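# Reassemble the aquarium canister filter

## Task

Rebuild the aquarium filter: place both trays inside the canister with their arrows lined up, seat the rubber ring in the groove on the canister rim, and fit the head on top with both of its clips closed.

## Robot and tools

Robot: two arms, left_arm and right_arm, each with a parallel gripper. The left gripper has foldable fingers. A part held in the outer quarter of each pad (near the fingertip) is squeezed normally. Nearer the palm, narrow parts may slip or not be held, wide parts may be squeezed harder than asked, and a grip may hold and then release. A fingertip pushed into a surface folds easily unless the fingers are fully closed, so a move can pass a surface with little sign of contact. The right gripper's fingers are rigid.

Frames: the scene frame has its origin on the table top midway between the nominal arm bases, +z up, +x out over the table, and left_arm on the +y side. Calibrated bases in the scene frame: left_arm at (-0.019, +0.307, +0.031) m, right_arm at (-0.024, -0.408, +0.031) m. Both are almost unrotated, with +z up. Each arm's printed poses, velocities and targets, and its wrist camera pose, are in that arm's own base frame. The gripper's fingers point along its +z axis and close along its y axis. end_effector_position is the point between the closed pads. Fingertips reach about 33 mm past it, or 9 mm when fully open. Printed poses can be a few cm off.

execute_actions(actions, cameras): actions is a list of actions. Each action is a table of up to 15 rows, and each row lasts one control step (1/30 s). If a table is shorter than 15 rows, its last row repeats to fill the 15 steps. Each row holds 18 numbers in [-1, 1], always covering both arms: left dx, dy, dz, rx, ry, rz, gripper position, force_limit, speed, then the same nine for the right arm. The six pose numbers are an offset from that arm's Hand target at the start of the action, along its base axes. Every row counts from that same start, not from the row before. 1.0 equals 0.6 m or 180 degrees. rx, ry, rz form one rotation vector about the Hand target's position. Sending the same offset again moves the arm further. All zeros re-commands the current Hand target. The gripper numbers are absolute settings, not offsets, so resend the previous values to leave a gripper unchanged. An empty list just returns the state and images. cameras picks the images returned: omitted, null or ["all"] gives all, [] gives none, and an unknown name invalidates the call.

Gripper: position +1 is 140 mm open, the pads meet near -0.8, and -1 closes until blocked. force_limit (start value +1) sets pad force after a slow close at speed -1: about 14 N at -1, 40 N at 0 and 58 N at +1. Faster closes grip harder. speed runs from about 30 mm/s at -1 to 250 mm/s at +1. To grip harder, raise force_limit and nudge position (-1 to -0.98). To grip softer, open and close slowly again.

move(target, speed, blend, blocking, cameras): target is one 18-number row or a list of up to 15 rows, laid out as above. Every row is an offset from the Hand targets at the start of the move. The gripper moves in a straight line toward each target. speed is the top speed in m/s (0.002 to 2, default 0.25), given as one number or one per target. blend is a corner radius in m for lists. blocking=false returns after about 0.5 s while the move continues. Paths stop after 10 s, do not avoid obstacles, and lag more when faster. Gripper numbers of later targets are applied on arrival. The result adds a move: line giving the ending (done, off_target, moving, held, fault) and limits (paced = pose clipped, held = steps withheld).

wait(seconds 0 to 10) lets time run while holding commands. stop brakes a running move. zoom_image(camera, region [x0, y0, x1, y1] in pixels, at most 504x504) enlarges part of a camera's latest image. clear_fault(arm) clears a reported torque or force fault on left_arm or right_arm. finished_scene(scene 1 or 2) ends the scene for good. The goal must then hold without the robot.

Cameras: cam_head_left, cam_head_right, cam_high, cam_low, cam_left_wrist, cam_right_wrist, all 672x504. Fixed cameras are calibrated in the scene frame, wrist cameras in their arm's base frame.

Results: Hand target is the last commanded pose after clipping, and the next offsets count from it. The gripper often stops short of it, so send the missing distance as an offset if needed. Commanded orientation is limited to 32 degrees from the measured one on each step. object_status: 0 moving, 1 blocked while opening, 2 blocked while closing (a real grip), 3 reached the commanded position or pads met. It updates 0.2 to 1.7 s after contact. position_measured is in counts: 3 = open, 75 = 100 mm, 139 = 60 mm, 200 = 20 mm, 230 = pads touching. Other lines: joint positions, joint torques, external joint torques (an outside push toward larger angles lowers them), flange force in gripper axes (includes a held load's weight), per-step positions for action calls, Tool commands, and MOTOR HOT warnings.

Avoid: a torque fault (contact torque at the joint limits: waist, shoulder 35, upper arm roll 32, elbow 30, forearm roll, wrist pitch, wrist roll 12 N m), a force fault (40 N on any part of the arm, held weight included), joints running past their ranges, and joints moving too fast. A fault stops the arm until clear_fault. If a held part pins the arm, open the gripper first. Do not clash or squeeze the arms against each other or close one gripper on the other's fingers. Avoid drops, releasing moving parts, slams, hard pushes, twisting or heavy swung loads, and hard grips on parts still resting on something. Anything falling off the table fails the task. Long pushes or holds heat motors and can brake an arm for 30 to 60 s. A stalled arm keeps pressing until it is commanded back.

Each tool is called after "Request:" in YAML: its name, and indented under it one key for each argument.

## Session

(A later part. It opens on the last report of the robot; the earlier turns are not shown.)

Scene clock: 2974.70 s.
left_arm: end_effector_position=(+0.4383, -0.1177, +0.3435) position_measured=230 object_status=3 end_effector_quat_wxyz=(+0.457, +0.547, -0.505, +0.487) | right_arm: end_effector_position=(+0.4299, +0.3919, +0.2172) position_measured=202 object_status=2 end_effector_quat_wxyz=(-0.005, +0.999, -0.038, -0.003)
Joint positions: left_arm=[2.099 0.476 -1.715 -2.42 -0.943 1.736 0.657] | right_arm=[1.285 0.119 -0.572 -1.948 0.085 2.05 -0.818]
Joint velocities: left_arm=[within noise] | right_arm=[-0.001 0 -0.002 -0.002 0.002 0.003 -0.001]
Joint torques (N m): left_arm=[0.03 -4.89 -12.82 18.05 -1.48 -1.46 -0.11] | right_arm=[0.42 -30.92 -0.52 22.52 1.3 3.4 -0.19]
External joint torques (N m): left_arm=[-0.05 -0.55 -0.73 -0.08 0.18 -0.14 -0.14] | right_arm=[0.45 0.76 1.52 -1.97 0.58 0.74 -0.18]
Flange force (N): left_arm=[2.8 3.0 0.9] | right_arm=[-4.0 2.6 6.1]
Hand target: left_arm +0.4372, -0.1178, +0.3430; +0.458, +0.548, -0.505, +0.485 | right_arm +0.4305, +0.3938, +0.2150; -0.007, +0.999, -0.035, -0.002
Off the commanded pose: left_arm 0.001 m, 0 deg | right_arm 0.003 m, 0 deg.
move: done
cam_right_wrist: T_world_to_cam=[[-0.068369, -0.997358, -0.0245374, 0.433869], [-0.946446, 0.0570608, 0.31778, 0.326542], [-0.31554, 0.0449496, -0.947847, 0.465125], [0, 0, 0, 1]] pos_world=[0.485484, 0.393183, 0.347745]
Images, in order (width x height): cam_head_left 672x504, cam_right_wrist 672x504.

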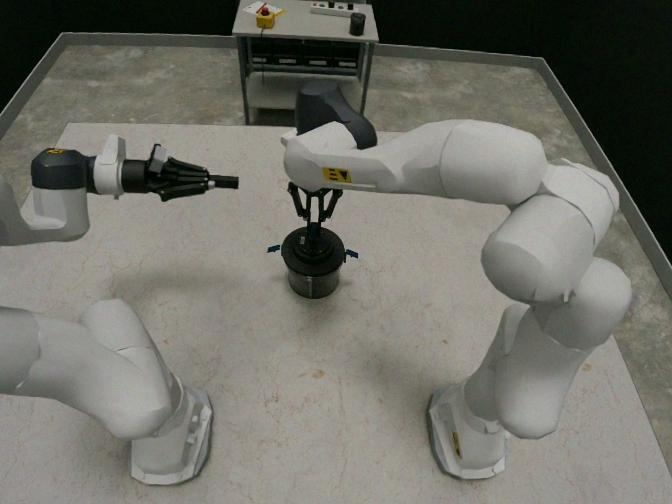

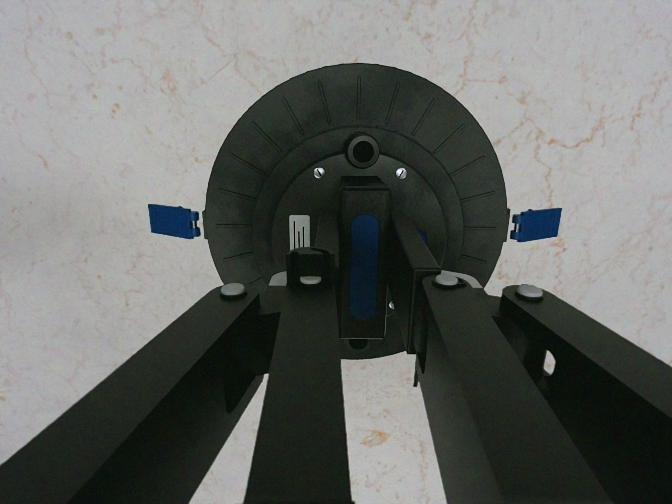

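Request:
move:
  target:
    - [0.0,0.02,-0.33,0,0,0,-1,-1,-1,0,0,0.006,0,0,0,-1,0,-1]
  speed: [0.15]
  cameras: ["cam_left_wrist","cam_low"]

Request:
zoom_image:
  camera: "cam_low"
  region: [325, 190, 395, 260]

Scene clock: 2984.03 s.
left_arm: end_effector_position=(+0.4368, -0.1064, +0.1467) position_measured=230 object_status=3 end_effector_quat_wxyz=(+0.461, +0.548, -0.503, +0.484) | right_arm: end_effector_position=(+0.4295, +0.3916, +0.2170) position_measured=202 object_status=2 end_effector_quat_wxyz=(-0.004, +0.999, -0.038, -0.004)
Joint positions: left_arm=[1.505 0.788 -1.018 -2.368 -0.711 1.988 0.899] | right_arm=[1.285 0.12 -0.572 -1.947 0.085 2.047 -0.818]
Joint velocities: left_arm=[0.001 0 -0.001 0.001 0.001 0.001 0.006] | right_arm=[within noise]
Joint torques (N m): left_arm=[-0.06 -23.11 -17.99 9.15 -0.7 -1.39 0.25] | right_arm=[0.5 -33.25 -1.18 25.63 0.78 3.28 -0.2]
External joint torques (N m): left_arm=[-0.19 1.59 -0.92 0.11 0.29 0.4 0.22] | right_arm=[0.52 -1.38 0.88 1.05 0.05 0.62 -0.19]
Flange force (N): left_arm=[-2.7 -2.6 2.1] | right_arm=[-1.6 0.3 -1.4]
Hand target: left_arm +0.4372, -0.1058, +0.1450; +0.458, +0.548, -0.505, +0.485 | right_arm +0.4305, +0.3938, +0.2186; -0.007, +0.999, -0.035, -0.002
Off the commanded pose: left_arm 0.002 m, 0 deg | right_arm 0.003 m, 0 deg.
move: done
cam_left_wrist: T_world_to_cam=[[-0.996961, -0.077663, 0.00612647, 0.433133], [-0.039308, 0.43358, -0.900257, 0.199097], [0.0672604, -0.897762, -0.435315, 0.0825691], [0, 0, 0, 1]] pos_world=[0.434089, 0.0214411, 0.212529]
Images, in order (width x height): cam_low 672x504, cam_left_wrist 672x504.

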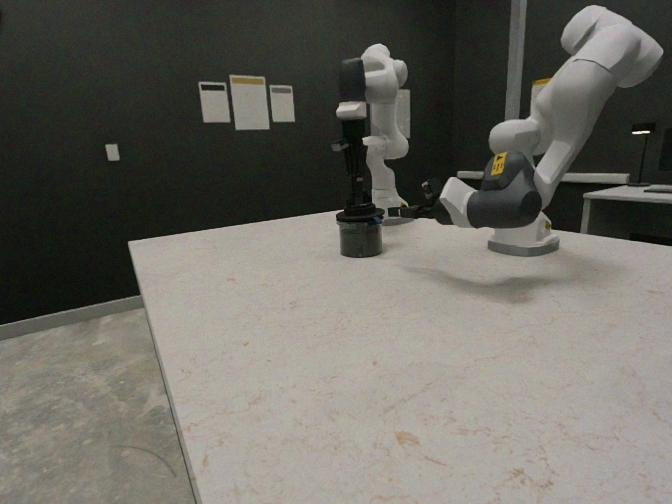

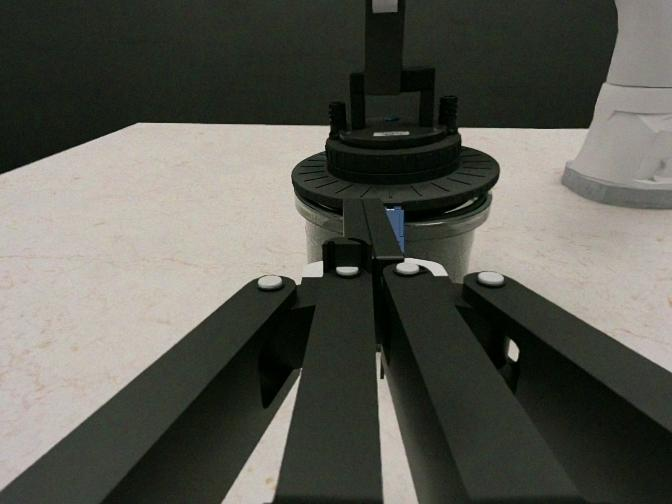

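Scaled by 7.200 from the camera's image (finer frame: 960x720).

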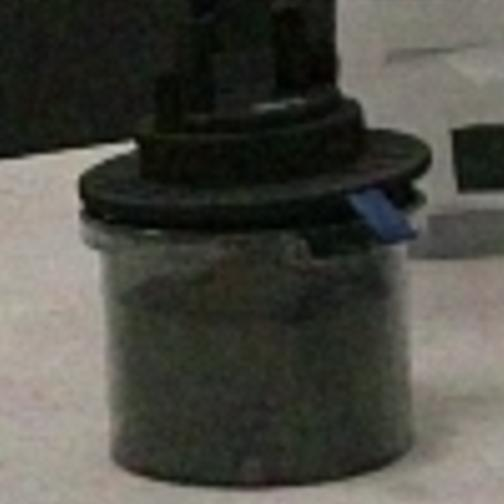

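Request:
zoom_image:
  camera: "cam_left_wrist"
  region: [280, 130, 510, 270]

Scaled by 2.191 from the camera's image (finer frame: 960x720).

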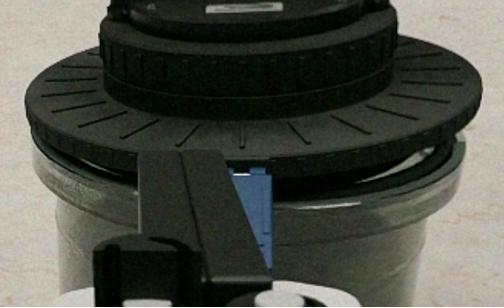

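Request:
move:
  target:
    - [0.0,0,0,0,0,0,-1,-1,-1,0.0042,-0.001,0.004,0,0,0,-1,0,-1]
    - [0.0,0,0,0,0,0,-1,-1,-1,0.0042,-0.001,-0.015,0,0,0,-1,0,-1]
  speed: [0.03,0.02]
  cameras: ["cam_left_wrist","cam_low"]

Request:
zoom_image:
  camera: "cam_left_wrist"
  region: [280, 130, 510, 270]

Scene clock: 3008.97 s.
left_arm: end_effector_position=(+0.4369, -0.1064, +0.1463) position_measured=230 object_status=3 end_effector_quat_wxyz=(+0.460, +0.548, -0.503, +0.485) | right_arm: end_effector_position=(+0.4298, +0.3914, +0.2098) position_measured=202 object_status=2 end_effector_quat_wxyz=(-0.003, +0.999, -0.037, -0.005)
Joint positions: left_arm=[1.504 0.789 -1.017 -2.368 -0.711 1.988 0.901] | right_arm=[1.282 0.132 -0.571 -1.952 0.093 2.057 -0.826]
Joint torques (N m): left_arm=[-0.08 -23.81 -17.98 9.03 -1.03 -1.51 0.26] | right_arm=[-0.38 -31.52 -1.6 23.94 1.05 3.87 -0.35]
External joint torques (N m): left_arm=[0.02 0.94 -0.73 0.02 -0.04 0.29 0.23] | right_arm=[-0.6 0.64 0.43 -0.56 0.32 1.23 -0.35]
Flange force (N): left_arm=[-0.7 -0.8 1.8] | right_arm=[1.0 0.5 4.9]
Hand target: left_arm +0.4372, -0.1058, +0.1450; +0.458, +0.548, -0.505, +0.485 | right_arm +0.4330, +0.3932, +0.2096; -0.007, +0.999, -0.035, -0.002
Off the commanded pose: left_arm 0.002 m, 0 deg | right_arm 0.004 m, 1 deg.
move: off_target (right_arm)
cam_left_wrist: T_world_to_cam=[[-0.997005, -0.0772493, 0.00371434, 0.433551], [-0.0369937, 0.434176, -0.900068, 0.197801], [0.067917, -0.89751, -0.435733, 0.0821518], [0, 0, 0, 1]] pos_world=[0.433991, 0.0213432, 0.21222]
Images, in order (width x height): cam_low 672x504, cam_left_wrist 672x504.

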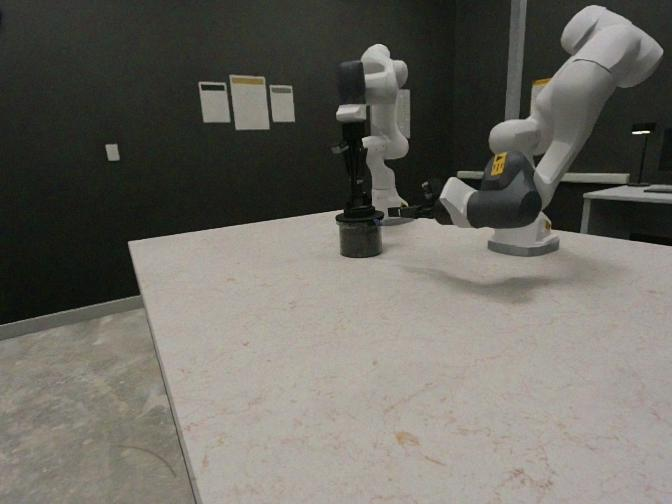

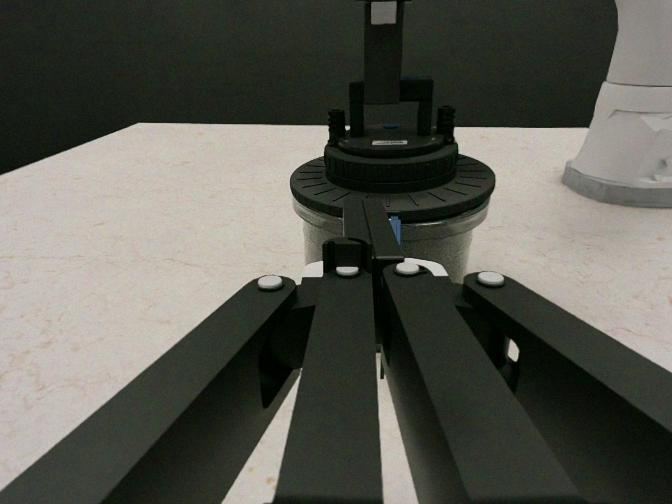

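Scaled by 2.191 from the camera's image (finer frame: 960x720).

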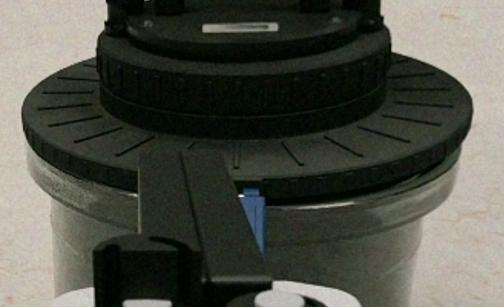

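Request:
move:
  target:
    - [0.0,0,0,0,0,0,-1,-1,-1,-0.002,-0.001,-0.018,0,0,0,-1,0,-1]
  speed: [0.02]
  cameras: ["cam_left_wrist","cam_right_wrist"]

Request:
zoom_image:
  camera: "cam_left_wrist"
  region: [280, 130, 510, 270]

Scene clock: 3014.20 s.
left_arm: end_effector_position=(+0.4369, -0.1064, +0.1463) position_measured=230 object_status=3 end_effector_quat_wxyz=(+0.460, +0.548, -0.504, +0.485) | right_arm: end_effector_position=(+0.4317, +0.3930, +0.2079) position_measured=202 object_status=2 end_effector_quat_wxyz=(-0.010, +0.999, -0.037, -0.002)
Joint positions: left_arm=[1.504 0.789 -1.017 -2.368 -0.711 1.988 0.902] | right_arm=[1.281 0.128 -0.571 -1.965 0.098 2.081 -0.83]
Joint velocities: left_arm=[within noise] | right_arm=[-0.001 -0.001 -0.001 0 0.001 0.003 -0.002]
Joint torques (N m): left_arm=[-0.07 -23.83 -18 8.98 -1.03 -1.52 0.22] | right_arm=[0.05 -25.57 -0.51 19.18 1.29 4.26 -0.18]
External joint torques (N m): left_arm=[-0.13 0.97 -0.84 -0.12 -0.05 0.27 0.19] | right_arm=[0.37 6.41 1.96 -5.21 0.58 1.59 -0.18]
Flange force (N): left_arm=[-0.6 -0.8 2.1] | right_arm=[0.3 -1.5 18.8]
Hand target: left_arm +0.4372, -0.1058, +0.1450; +0.458, +0.548, -0.505, +0.485 | right_arm +0.4318, +0.3926, +0.1988; -0.007, +0.999, -0.035, -0.002
Off the commanded pose: left_arm 0.001 m, 0 deg | right_arm 0.009 m, 0 deg.
move: off_target (right_arm)
cam_left_wrist: T_world_to_cam=[[-0.996999, -0.0773333, 0.00343922, 0.433709], [-0.036789, 0.434265, -0.900034, 0.197706], [0.0681091, -0.897459, -0.435807, 0.0820755], [0, 0, 0, 1]] pos_world=[0.434091, 0.0213429, 0.212219]
cam_right_wrist: T_world_to_cam=[[-0.0665826, -0.997213, -0.0336476, 0.435926], [-0.947273, 0.052583, 0.316083, 0.333517], [-0.313433, 0.0529191, -0.948135, 0.452854], [0, 0, 0, 1]] pos_world=[0.486896, 0.393209, 0.338616]

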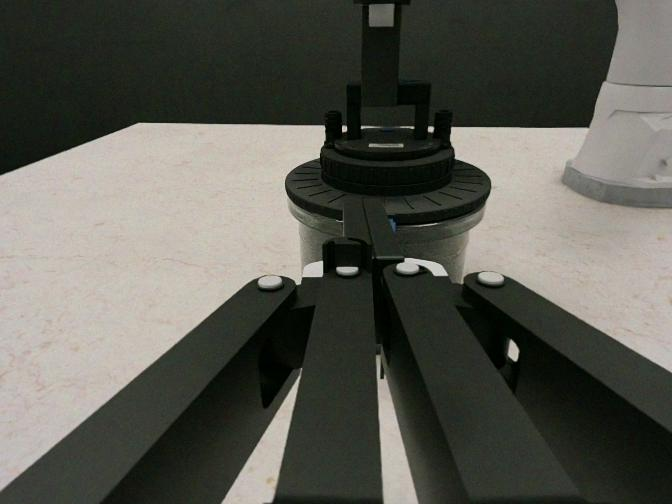

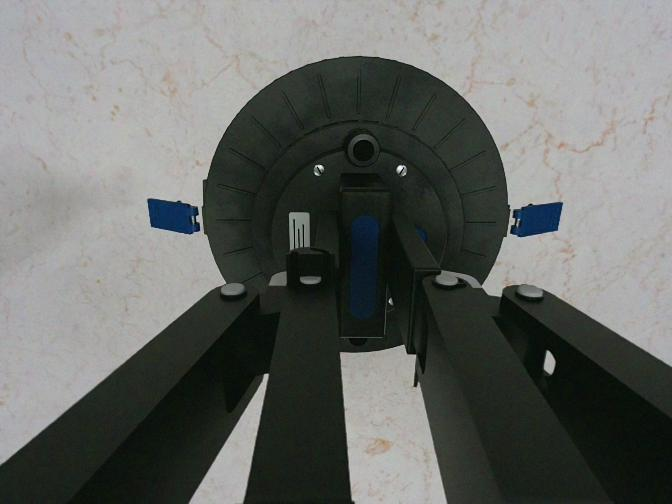

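Scaled by 2.191 from the camera's image (finer frame: 960x720).

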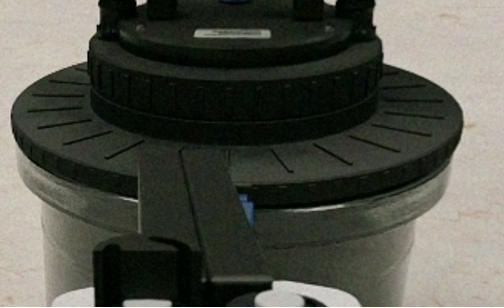

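Request:
zoom_image:
  camera: "cam_right_wrist"
  region: [140, 150, 260, 260]

Request:
zoom_image:
  camera: "cam_right_wrist"
  region: [450, 150, 570, 260]

Scaled by 4.200 from the camera's image (finer frame: 960x720).

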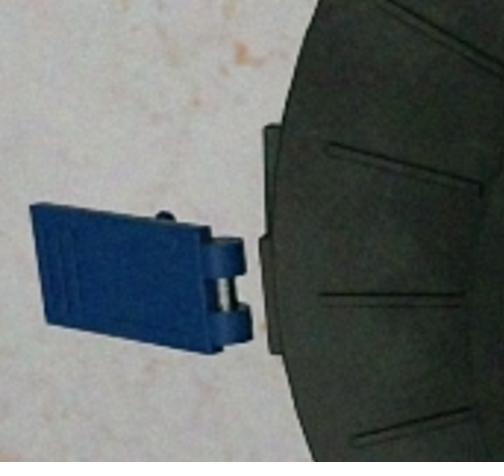

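Scaled by 4.200 from the camera's image (finer frame: 960x720).

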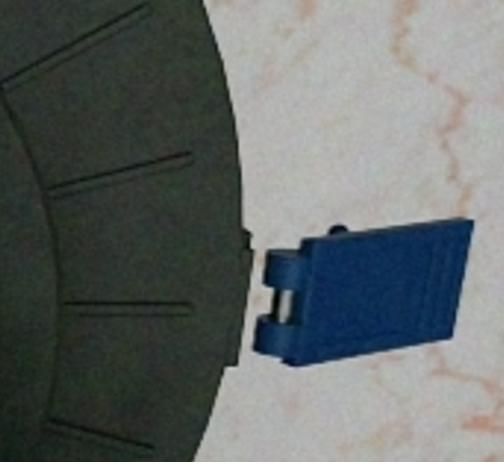

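Request:
move:
  target:
    - [0.0,0,0,0,0,0,-1,-1,-1,0,0,0.0135,0,0,0,-1,0,-1]
    - [0.0,0,0,0,0,0,-1,-1,-1,0,0,0.0135,0,0,-0.018,-1,0,-1]
  speed: [0.04]
  cameras: ["cam_left_wrist","cam_right_wrist"]

Request:
zoom_image:
  camera: "cam_right_wrist"
  region: [140, 150, 260, 260]

Request:
zoom_image:
  camera: "cam_right_wrist"
  region: [450, 150, 570, 260]

speed must be one number or one for each of the 2 targets, got a list of 1; nothing of the call was run

Scaled by 4.200 from the camera's image (finer frame: 960x720).

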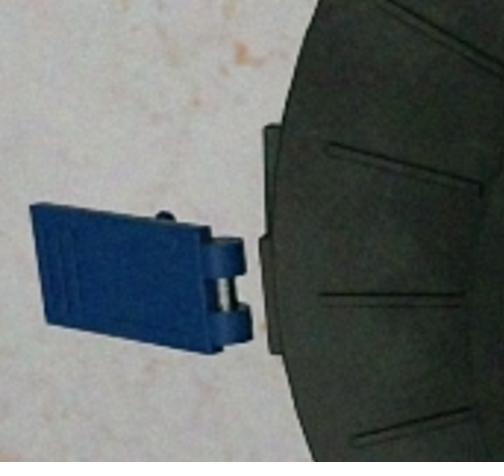

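Scaled by 4.200 from the camera's image (finer frame: 960x720).

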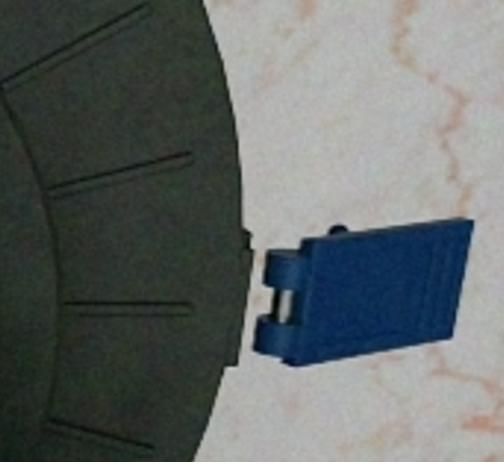

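Request:
move:
  target: [0.0,0,0,0,0,0,0,-1,-0.5,0,0,0.0135,0,0,0,-1,0,-1]
  speed: 0.04
  cameras: ["cam_left_wrist","cam_right_wrist"]

Request:
zoom_image:
  camera: "cam_left_wrist"
  region: [310, 150, 470, 280]

Scene clock: 3038.13 s.
left_arm: end_effector_position=(+0.4369, -0.1063, +0.1463) position_measured=129 object_status=0 end_effector_quat_wxyz=(+0.460, +0.548, -0.504, +0.485) | right_arm: end_effector_position=(+0.4317, +0.3930, +0.2081) position_measured=202 object_status=2 end_effector_quat_wxyz=(-0.009, +0.999, -0.037, -0.002)
Joint positions: left_arm=[1.504 0.789 -1.017 -2.368 -0.711 1.988 0.902] | right_arm=[1.281 0.129 -0.571 -1.962 0.098 2.078 -0.831]
Joint torques (N m): left_arm=[-0.04 -23.86 -18.03 8.92 -1.01 -1.51 0.22] | right_arm=[-0.1 -31.74 -1.99 24.46 0.24 2.75 -0.07]
External joint torques (N m): left_arm=[-0.09 0.9 -0.94 -0.06 -0.04 0.27 0.19] | right_arm=[-0.09 0.27 0.21 0.05 -0.49 0.08 -0.06]
Flange force (N): left_arm=[-0.2 -0.7 2.1] | right_arm=[0.1 -0.1 0.1]
Hand target: left_arm +0.4372, -0.1058, +0.1450; +0.458, +0.548, -0.505, +0.485 | right_arm +0.4318, +0.3926, +0.2069; -0.007, +0.999, -0.035, -0.002
Off the commanded pose: left_arm 0.001 m, 0 deg | right_arm 0.001 m, 0 deg.
move: done
cam_left_wrist: T_world_to_cam=[[-0.996999, -0.07734, 0.00343571, 0.433717], [-0.0367918, 0.434306, -0.900014, 0.197659], [0.068115, -0.897439, -0.435848, 0.0821709], [0, 0, 0, 1]] pos_world=[0.434091, 0.0214429, 0.212219]
cam_right_wrist: T_world_to_cam=[[-0.0662091, -0.997288, -0.0321531, 0.43548], [-0.947063, 0.0526642, 0.3167, 0.333319], [-0.314148, 0.0514194, -0.947981, 0.453891], [0, 0, 0, 1]] pos_world=[0.487095, 0.393406, 0.33872]

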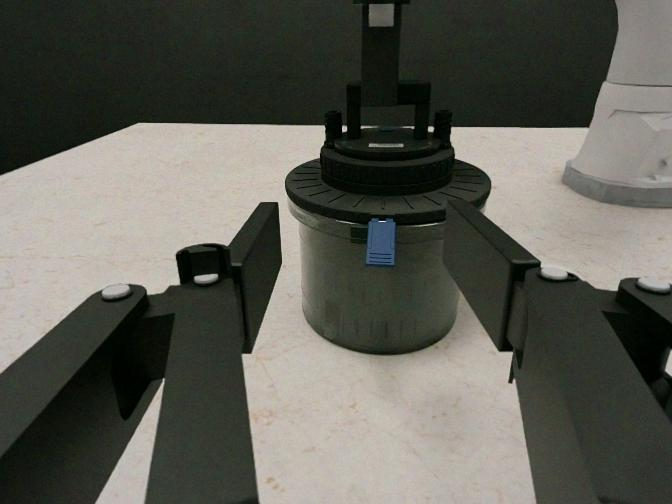

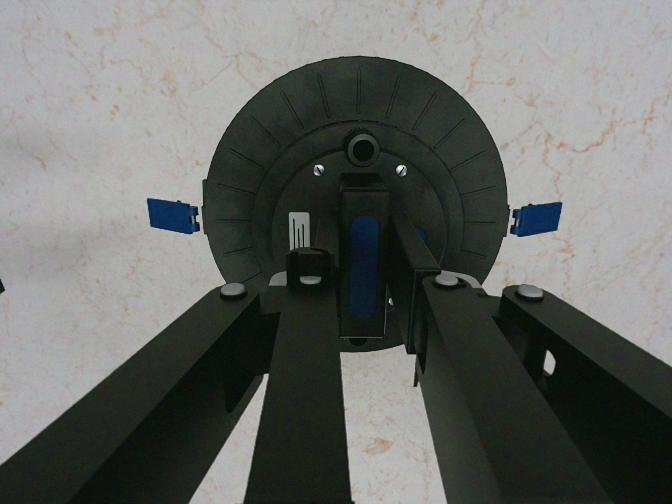

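Scaled by 3.150 from the camera's image (finer frame: 960x720).

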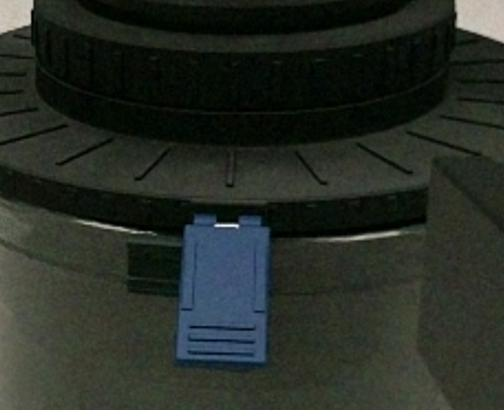

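Request:
move:
  target: [0.0,0,0,0,0,0,0,-1,-0.5,0,0,0,0,0,-0.02,-1,0,-1]
  speed: 0.1
  cameras: ["cam_left_wrist","cam_right_wrist"]

Request:
zoom_image:
  camera: "cam_left_wrist"
  region: [310, 150, 470, 280]

Scene clock: 3048.97 s.
left_arm: end_effector_position=(+0.4370, -0.1063, +0.1463) position_measured=129 object_status=3 end_effector_quat_wxyz=(+0.460, +0.548, -0.504, +0.485) | right_arm: end_effector_position=(+0.4316, +0.3932, +0.2081) position_measured=202 object_status=2 end_effector_quat_wxyz=(-0.009, +0.998, -0.061, -0.002)
Joint positions: left_arm=[1.504 0.789 -1.016 -2.368 -0.711 1.988 0.902] | right_arm=[1.282 0.13 -0.572 -1.962 0.098 2.078 -0.782]
Joint velocities: left_arm=[within noise] | right_arm=[0 0 0.001 0 0.001 0.001 0.006]
Joint torques (N m): left_arm=[0 -23.89 -18.11 8.87 -1.02 -1.52 0.23] | right_arm=[0.72 -32.16 -1.53 23.68 0.65 2.52 0.45]
External joint torques (N m): left_arm=[-0.03 0.83 -0.98 -0.16 -0.04 0.27 0.2] | right_arm=[0.78 -0.13 0.73 -0.76 -0.07 -0.15 0.46]
Flange force (N): left_arm=[0.3 -0.1 2.1] | right_arm=[-4.6 2.0 0.3]
Hand target: left_arm +0.4372, -0.1058, +0.1450; +0.458, +0.548, -0.505, +0.485 | right_arm +0.4318, +0.3926, +0.2069; -0.007, +0.998, -0.066, -0.002
Off the commanded pose: left_arm 0.001 m, 0 deg | right_arm 0.001 m, 1 deg.
move: done
cam_left_wrist: T_world_to_cam=[[-0.996992, -0.0774287, 0.00339054, 0.433726], [-0.0367897, 0.434302, -0.900016, 0.197658], [0.0682145, -0.897433, -0.435845, 0.0821265], [0, 0, 0, 1]] pos_world=[0.434091, 0.0214426, 0.212219]
cam_right_wrist: T_world_to_cam=[[-0.114235, -0.992951, -0.0316059, 0.454521], [-0.943173, 0.0984054, 0.317397, 0.313363], [-0.31205, 0.0660677, -0.947766, 0.447173], [0, 0, 0, 1]] pos_world=[0.487018, 0.390937, 0.338721]

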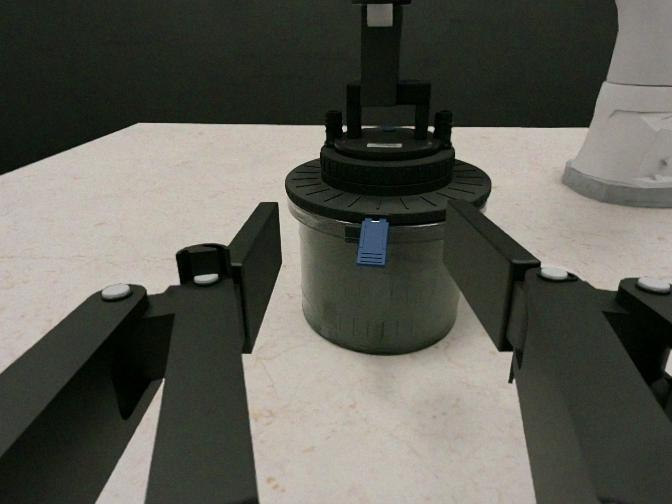

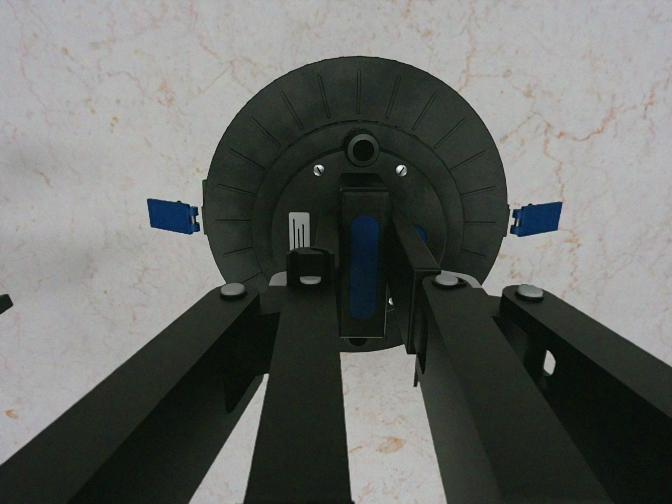

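Scaled by 3.150 from the camera's image (finer frame: 960x720).

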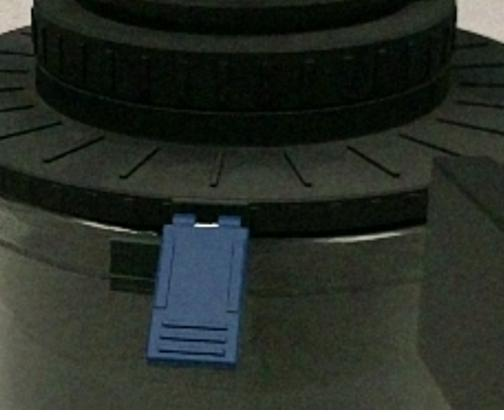

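Request:
move:
  target:
    - [0.0,0,0,0,0,0,0,-1,-0.5,0,0,0.018,0,0,0,-1,0,-1]
    - [0.0,0,0,0,0,0,0,-1,-0.5,0,0,0.018,0,0,-0.018,-1,0,-1]
    - [0.0,0,0,0,0,0,0,-1,-0.5,0,0,-0.003,0,0,-0.018,-1,0,-1]
  speed: 0.03
  cameras: ["cam_left_wrist","cam_right_wrist"]

Request:
zoom_image:
  camera: "cam_left_wrist"
  region: [310, 150, 470, 280]

Scene clock: 3060.17 s.
left_arm: end_effector_position=(+0.4370, -0.1063, +0.1463) position_measured=129 object_status=3 end_effector_quat_wxyz=(+0.460, +0.548, -0.504, +0.485) | right_arm: end_effector_position=(+0.4298, +0.3910, +0.2081) position_measured=202 object_status=2 end_effector_quat_wxyz=(-0.004, +0.996, -0.089, -0.004)
Joint positions: left_arm=[1.504 0.789 -1.016 -2.368 -0.711 1.988 0.902] | right_arm=[1.284 0.128 -0.572 -1.962 0.092 2.069 -0.721]
Joint torques (N m): left_arm=[0.02 -23.84 -18.06 8.89 -1.03 -1.53 0.24] | right_arm=[0.38 -29.84 -0.97 22.4 1.32 4.05 0.26]
External joint torques (N m): left_arm=[-0.1 0.98 -0.97 -0.2 -0.06 0.25 0.2] | right_arm=[0.31 2.09 1.14 -2.07 0.61 1.4 0.26]
Flange force (N): left_arm=[-0.2 -0.4 2.3] | right_arm=[-2.1 0.4 8.9]
Hand target: left_arm +0.4372, -0.1058, +0.1450; +0.458, +0.548, -0.505, +0.485 | right_arm +0.4318, +0.3926, +0.2051; -0.007, +0.996, -0.094, -0.002
Off the commanded pose: left_arm 0.001 m, 0 deg | right_arm 0.004 m, 1 deg.
move: off_target (right_arm)
cam_left_wrist: T_world_to_cam=[[-0.996996, -0.0773805, 0.00329474, 0.433747], [-0.0366888, 0.43439, -0.899977, 0.197604], [0.0682095, -0.897395, -0.435925, 0.082145], [0, 0, 0, 1]] pos_world=[0.434091, 0.0214428, 0.212219]
cam_right_wrist: T_world_to_cam=[[-0.170701, -0.98506, -0.0227779, 0.471554], [-0.934692, 0.154571, 0.320091, 0.285644], [-0.311787, 0.07593, -0.947113, 0.442648], [0, 0, 0, 1]] pos_world=[0.485496, 0.386746, 0.338547]

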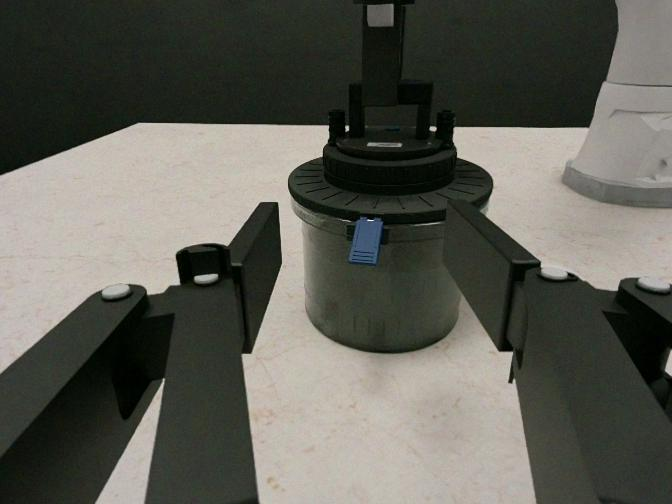

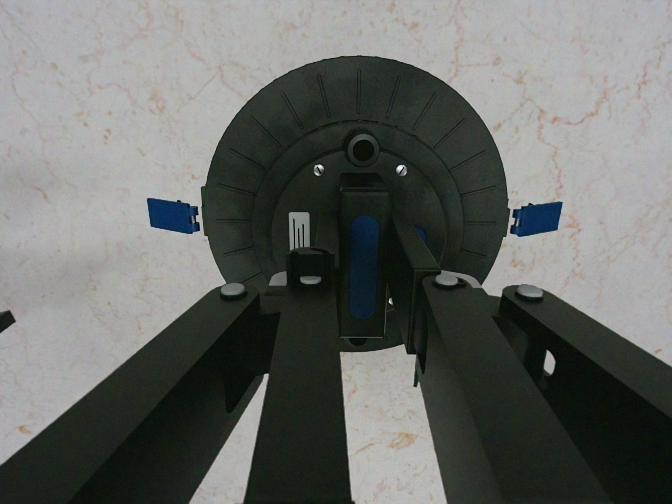

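Scaled by 3.150 from the camera's image (finer frame: 960x720).

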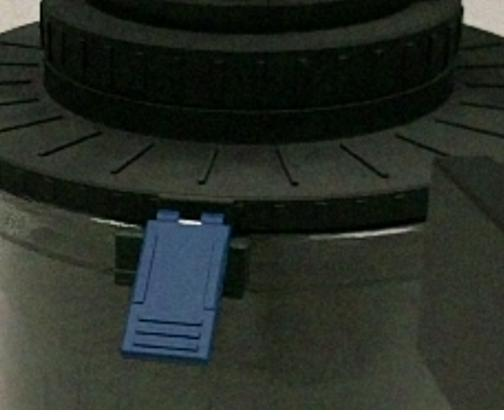

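Request:
move:
  target:
    - [0.0263,-0.0403,-0.1,0,0,-0.055,-1,0,-0.5,0,0,-0.003,0,0,0,-1,0,-1]
    - [0.0142,-0.1,-0.1,0,0,-0.055,-1,0,-0.5,0,0,-0.019,0,0,0,-1,0,-1]
  speed: 0.05
  cameras: ["cam_left_wrist","cam_right_wrist"]

Scene clock: 3087.57 s.
left_arm: end_effector_position=(+0.4447, -0.1650, +0.0850) position_measured=232 object_status=3 end_effector_quat_wxyz=(+0.499, +0.502, -0.552, +0.441) | right_arm: end_effector_position=(+0.4328, +0.3939, +0.2078) position_measured=202 object_status=2 end_effector_quat_wxyz=(-0.013, +0.996, -0.092, +0.000)
Joint positions: left_arm=[1.203 0.979 -0.883 -2.188 -0.592 2.014 0.888] | right_arm=[1.282 0.125 -0.572 -1.97 0.099 2.092 -0.72]
Joint velocities: left_arm=[0 0 0 0.001 0 0.003 0] | right_arm=[within noise]
Joint torques (N m): left_arm=[0.8 -29.05 -21.37 6.4 -1.3 -1.33 0.26] | right_arm=[0.36 -21.7 -0.03 16.46 1.55 4.62 0.1]
External joint torques (N m): left_arm=[0.8 1.89 -1.68 -0.74 -0.34 0.44 0.23] | right_arm=[0.24 10.15 1.97 -8 0.83 1.93 0.1]
Flange force (N): left_arm=[1.1 1.8 3.6] | right_arm=[1.1 -2.9 27.8]
Hand target: left_arm +0.4457, -0.1658, +0.0850; +0.498, +0.502, -0.551, +0.443 | right_arm +0.4318, +0.3926, +0.1937; -0.007, +0.996, -0.094, -0.002
Off the commanded pose: left_arm 0.001 m, 0 deg | right_arm 0.014 m, 1 deg.
move: off_target (right_arm)
cam_left_wrist: T_world_to_cam=[[-0.995026, 0.0995941, 0.00199793, 0.465541], [0.0420651, 0.438276, -0.897856, 0.133635], [-0.0902968, -0.893306, -0.440286, 0.0737451], [0, 0, 0, 1]] pos_world=[0.464264, -0.0390573, 0.151524]
cam_right_wrist: T_world_to_cam=[[-0.176991, -0.983373, -0.0406492, 0.480773], [-0.936468, 0.155554, 0.314375, 0.289757], [-0.302824, 0.0937082, -0.948428, 0.432445], [0, 0, 0, 1]] pos_world=[0.487395, 0.387183, 0.338594]

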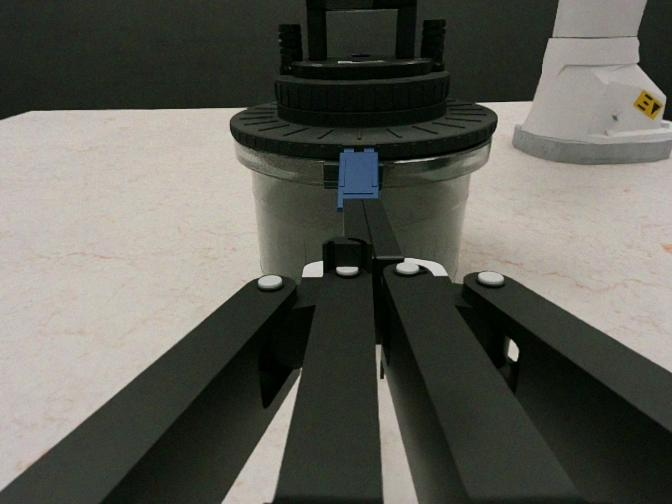

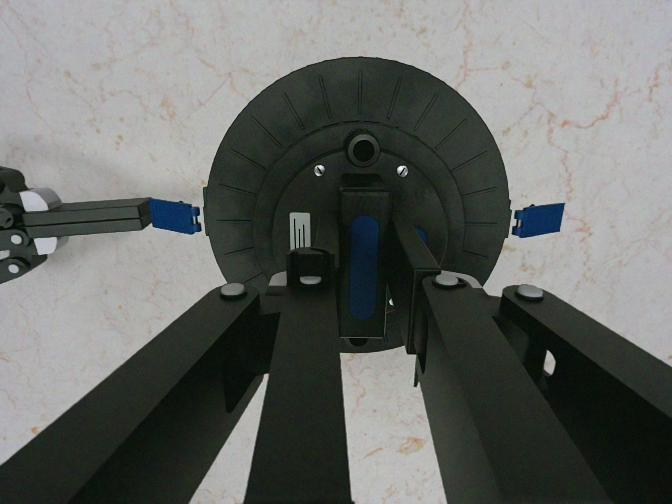

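Request:
move:
  target: [-0.0063,-0.045,0,0,0,0,-1,0,-0.5,0,0,0,0,0,0,-1,0,-1]
  speed: 0.03
  cameras: ["cam_left_wrist","cam_right_wrist"]

Request:
zoom_image:
  camera: "cam_left_wrist"
  region: [290, 120, 450, 260]

Scene clock: 3095.00 s.
left_arm: end_effector_position=(+0.4412, -0.1916, +0.0850) position_measured=232 object_status=3 end_effector_quat_wxyz=(+0.499, +0.502, -0.551, +0.442) | right_arm: end_effector_position=(+0.4328, +0.3939, +0.2078) position_measured=202 object_status=2 end_effector_quat_wxyz=(-0.013, +0.996, -0.093, +0.000)
Joint positions: left_arm=[1.188 0.99 -0.911 -2.228 -0.617 2.077 0.897] | right_arm=[1.282 0.124 -0.572 -1.971 0.099 2.093 -0.72]
Joint velocities: left_arm=[0.001 0 -0.001 0 0.001 0.003 0.002] | right_arm=[within noise]
Joint torques (N m): left_arm=[0.38 -28.06 -21.92 5.71 -1.24 -1.26 0.2] | right_arm=[0.34 -21.49 -0.1 16.87 1.51 4.54 0.06]
External joint torques (N m): left_arm=[0.34 1.74 -1.9 -0.81 -0.38 0.51 0.17] | right_arm=[0.35 10.45 2.02 -7.66 0.79 1.83 0.06]
Flange force (N): left_arm=[1.7 1.6 4.5] | right_arm=[2.5 -4.8 27.4]
Hand target: left_arm +0.4419, -0.1928, +0.0850; +0.498, +0.502, -0.551, +0.443 | right_arm +0.4318, +0.3926, +0.1937; -0.007, +0.996, -0.094, -0.002
Off the commanded pose: left_arm 0.001 m, 0 deg | right_arm 0.014 m, 1 deg.
move: off_target (right_arm)
cam_left_wrist: T_world_to_cam=[[-0.995106, 0.0987981, 0.00157423, 0.464557], [0.0420846, 0.438188, -0.897897, 0.14544], [-0.0894004, -0.893437, -0.440202, 0.0492112], [0, 0, 0, 1]] pos_world=[0.460562, -0.0656604, 0.151522]
cam_right_wrist: T_world_to_cam=[[-0.177184, -0.983314, -0.0412227, 0.480843], [-0.936466, 0.155563, 0.314374, 0.289783], [-0.302716, 0.0943058, -0.948404, 0.43217], [0, 0, 0, 1]] pos_world=[0.487395, 0.386984, 0.338592]

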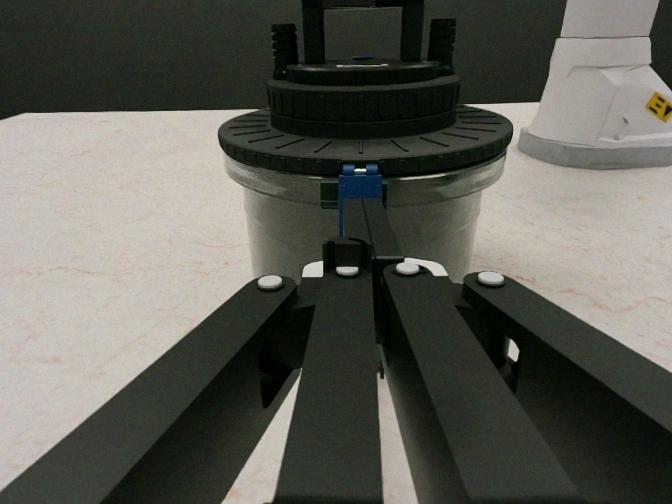

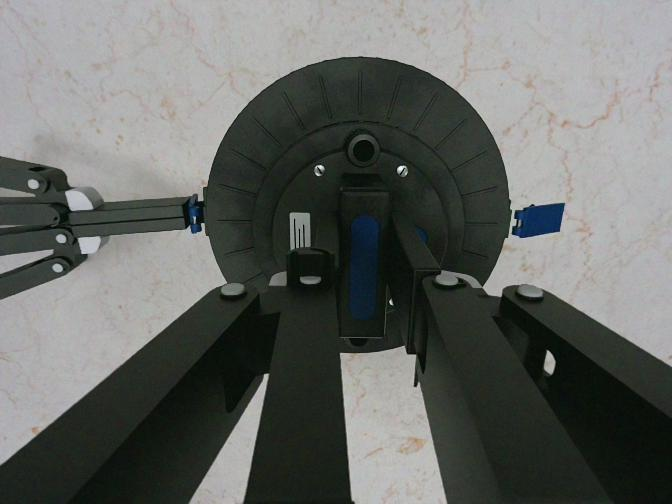

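Scaled by 3.150 from the camera's image (finer frame: 960x720).

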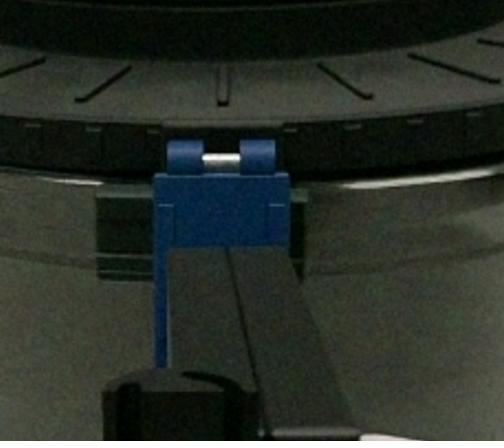

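Request:
move:
  target: [-0.0025,-0.015,0,0,0,0,-1,0,-0.5,0,0,-0.004,0,0,0,-1,0,-1]
  speed: 0.02
  cameras: ["cam_left_wrist","cam_right_wrist"]

Request:
zoom_image:
  camera: "cam_left_wrist"
  region: [290, 120, 450, 260]

Scene clock: 3104.40 s.
left_arm: end_effector_position=(+0.4421, -0.1942, +0.0839) position_measured=232 object_status=3 end_effector_quat_wxyz=(+0.496, +0.505, -0.551, +0.442) | right_arm: end_effector_position=(+0.4334, +0.3939, +0.2071) position_measured=202 object_status=2 end_effector_quat_wxyz=(-0.015, +0.996, -0.094, +0.000)
Joint positions: left_arm=[1.191 0.991 -0.917 -2.237 -0.623 2.095 0.899] | right_arm=[1.281 0.124 -0.572 -1.974 0.101 2.098 -0.72]
Joint velocities: left_arm=[0 0.002 -0.002 -0.002 -0.002 0.004 0.001] | right_arm=[within noise]
Joint torques (N m): left_arm=[-3.53 -25.03 -24.25 3.12 -1.68 -0.73 0.3] | right_arm=[0.63 -20.31 0.38 16.15 1.55 4.62 -0.03]
External joint torques (N m): left_arm=[-3.42 4.45 -4.13 -3.21 -0.86 1.04 0.27] | right_arm=[0.65 11.53 2.5 -8.29 0.83 1.93 -0.03]
Flange force (N): left_arm=[-0.7 -0.9 15.9] | right_arm=[2.9 -5.9 29.9]
Hand target: left_arm +0.4404, -0.2018, +0.0850; +0.498, +0.502, -0.551, +0.443 | right_arm +0.4318, +0.3926, +0.1913; -0.007, +0.996, -0.094, -0.002
Off the commanded pose: left_arm 0.008 m, 0 deg | right_arm 0.016 m, 1 deg.
move: off_target (left_arm, right_arm)
cam_left_wrist: T_world_to_cam=[[-0.995889, 0.0905667, 0.00136019, 0.464538], [0.0390368, 0.442711, -0.895814, 0.147598], [-0.0817331, -0.892079, -0.444426, 0.0437473], [0, 0, 0, 1]] pos_world=[0.460442, -0.0683887, 0.151031]
cam_right_wrist: T_world_to_cam=[[-0.17929, -0.982816, -0.0438977, 0.482238], [-0.936428, 0.156808, 0.313869, 0.290076], [-0.301593, 0.0973806, -0.948451, 0.430029], [0, 0, 0, 1]] pos_world=[0.487789, 0.386589, 0.337984]

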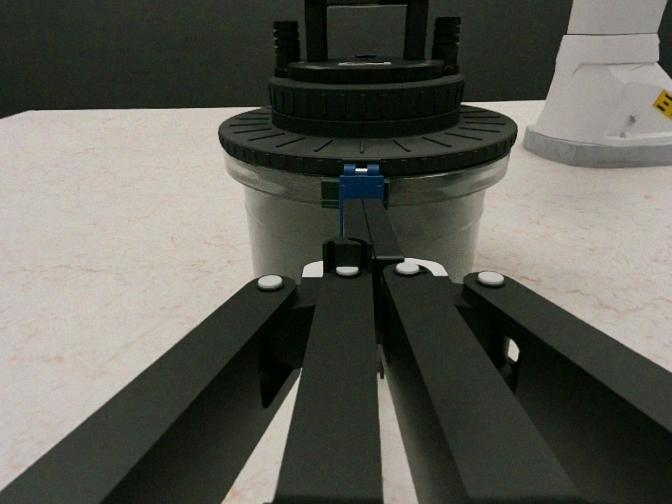

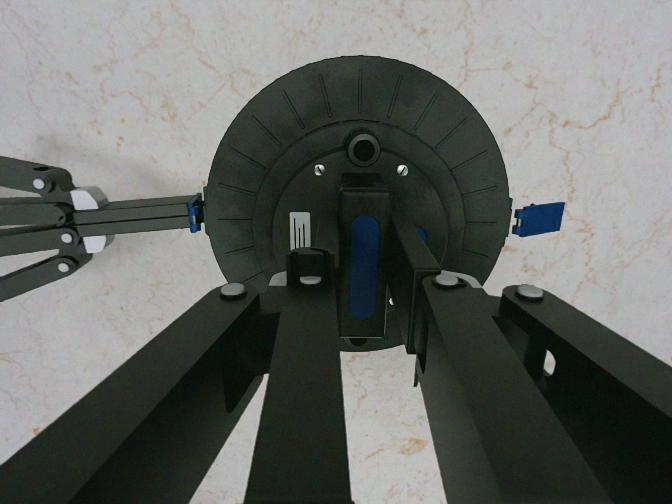

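Scaled by 3.150 from the camera's image (finer frame: 960x720).

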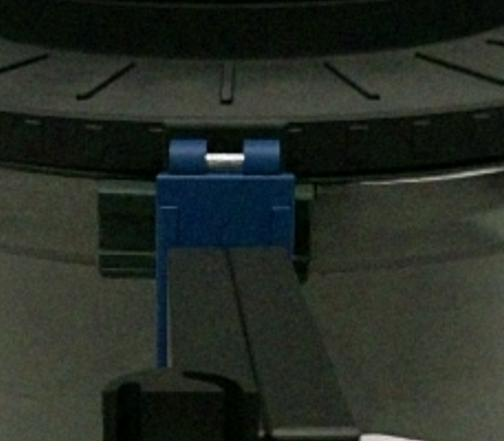

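Request:
move:
  target: [-0.0025,-0.015,-0.003,0,0,0,-1,0,-0.5,0,0,-0.003,0,0,0,-1,0,-1]
  speed: 0.02
  cameras: ["cam_left_wrist","cam_right_wrist"]

Request:
zoom_image:
  camera: "cam_left_wrist"
  region: [290, 120, 450, 260]

Scene clock: 3110.17 s.
left_arm: end_effector_position=(+0.4450, -0.1967, +0.0836) position_measured=232 object_status=3 end_effector_quat_wxyz=(+0.493, +0.508, -0.548, +0.446) | right_arm: end_effector_position=(+0.4361, +0.3916, +0.2071) position_measured=202 object_status=2 end_effector_quat_wxyz=(-0.015, +0.995, -0.097, +0.001)
Joint positions: left_arm=[1.192 0.995 -0.922 -2.242 -0.633 2.112 0.904] | right_arm=[1.277 0.124 -0.574 -1.975 0.101 2.101 -0.72]
Joint velocities: left_arm=[0 0.001 0 0 -0.001 0.003 0.003] | right_arm=[within noise]
Joint torques (N m): left_arm=[-9.15 -23.08 -25.19 -0.06 -1.01 -0.05 0.24] | right_arm=[2.27 -18.98 2.15 15.21 2.17 4.82 0.02]
External joint torques (N m): left_arm=[-9.07 6.32 -4.92 -6.33 -0.22 1.73 0.21] | right_arm=[2.23 12.83 4.22 -9.28 1.46 2.1 0.03]
Flange force (N): left_arm=[-6.6 -4.1 27.9] | right_arm=[1.1 -8.0 33.7]
Hand target: left_arm +0.4389, -0.2108, +0.0832; +0.498, +0.502, -0.551, +0.443 | right_arm +0.4318, +0.3926, +0.1895; -0.007, +0.996, -0.094, -0.002
Off the commanded pose: left_arm 0.015 m, 1 deg | right_arm 0.018 m, 1 deg.
move: off_target (left_arm, right_arm)
cam_left_wrist: T_world_to_cam=[[-0.99692, 0.0784201, 0.0000053869, 0.46583], [0.0348686, 0.443331, -0.895679, 0.150217], [-0.0702416, -0.892921, -0.4447, 0.0363884], [0, 0, 0, 1]] pos_world=[0.461714, -0.0706345, 0.150726]
cam_right_wrist: T_world_to_cam=[[-0.185061, -0.981675, -0.0454607, 0.482848], [-0.935991, 0.161975, 0.312547, 0.291091], [-0.299456, 0.100391, -0.948814, 0.428967], [0, 0, 0, 1]] pos_world=[0.490271, 0.383786, 0.337981]

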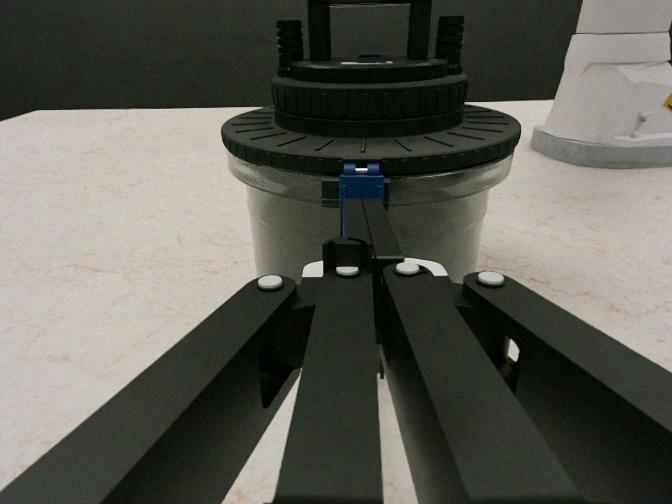

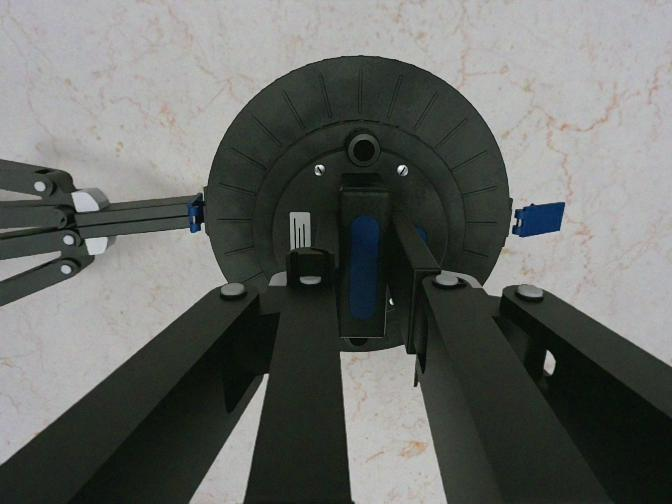

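Scaled by 3.150 from the camera's image (finer frame: 960x720).

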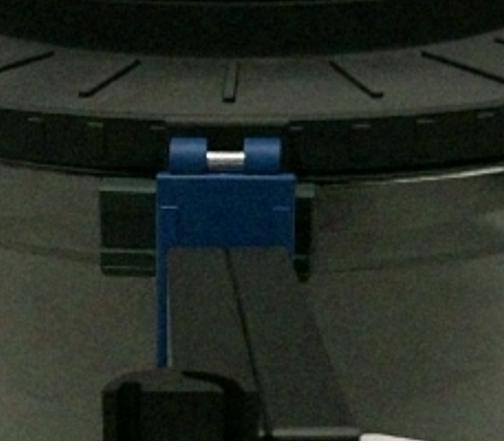

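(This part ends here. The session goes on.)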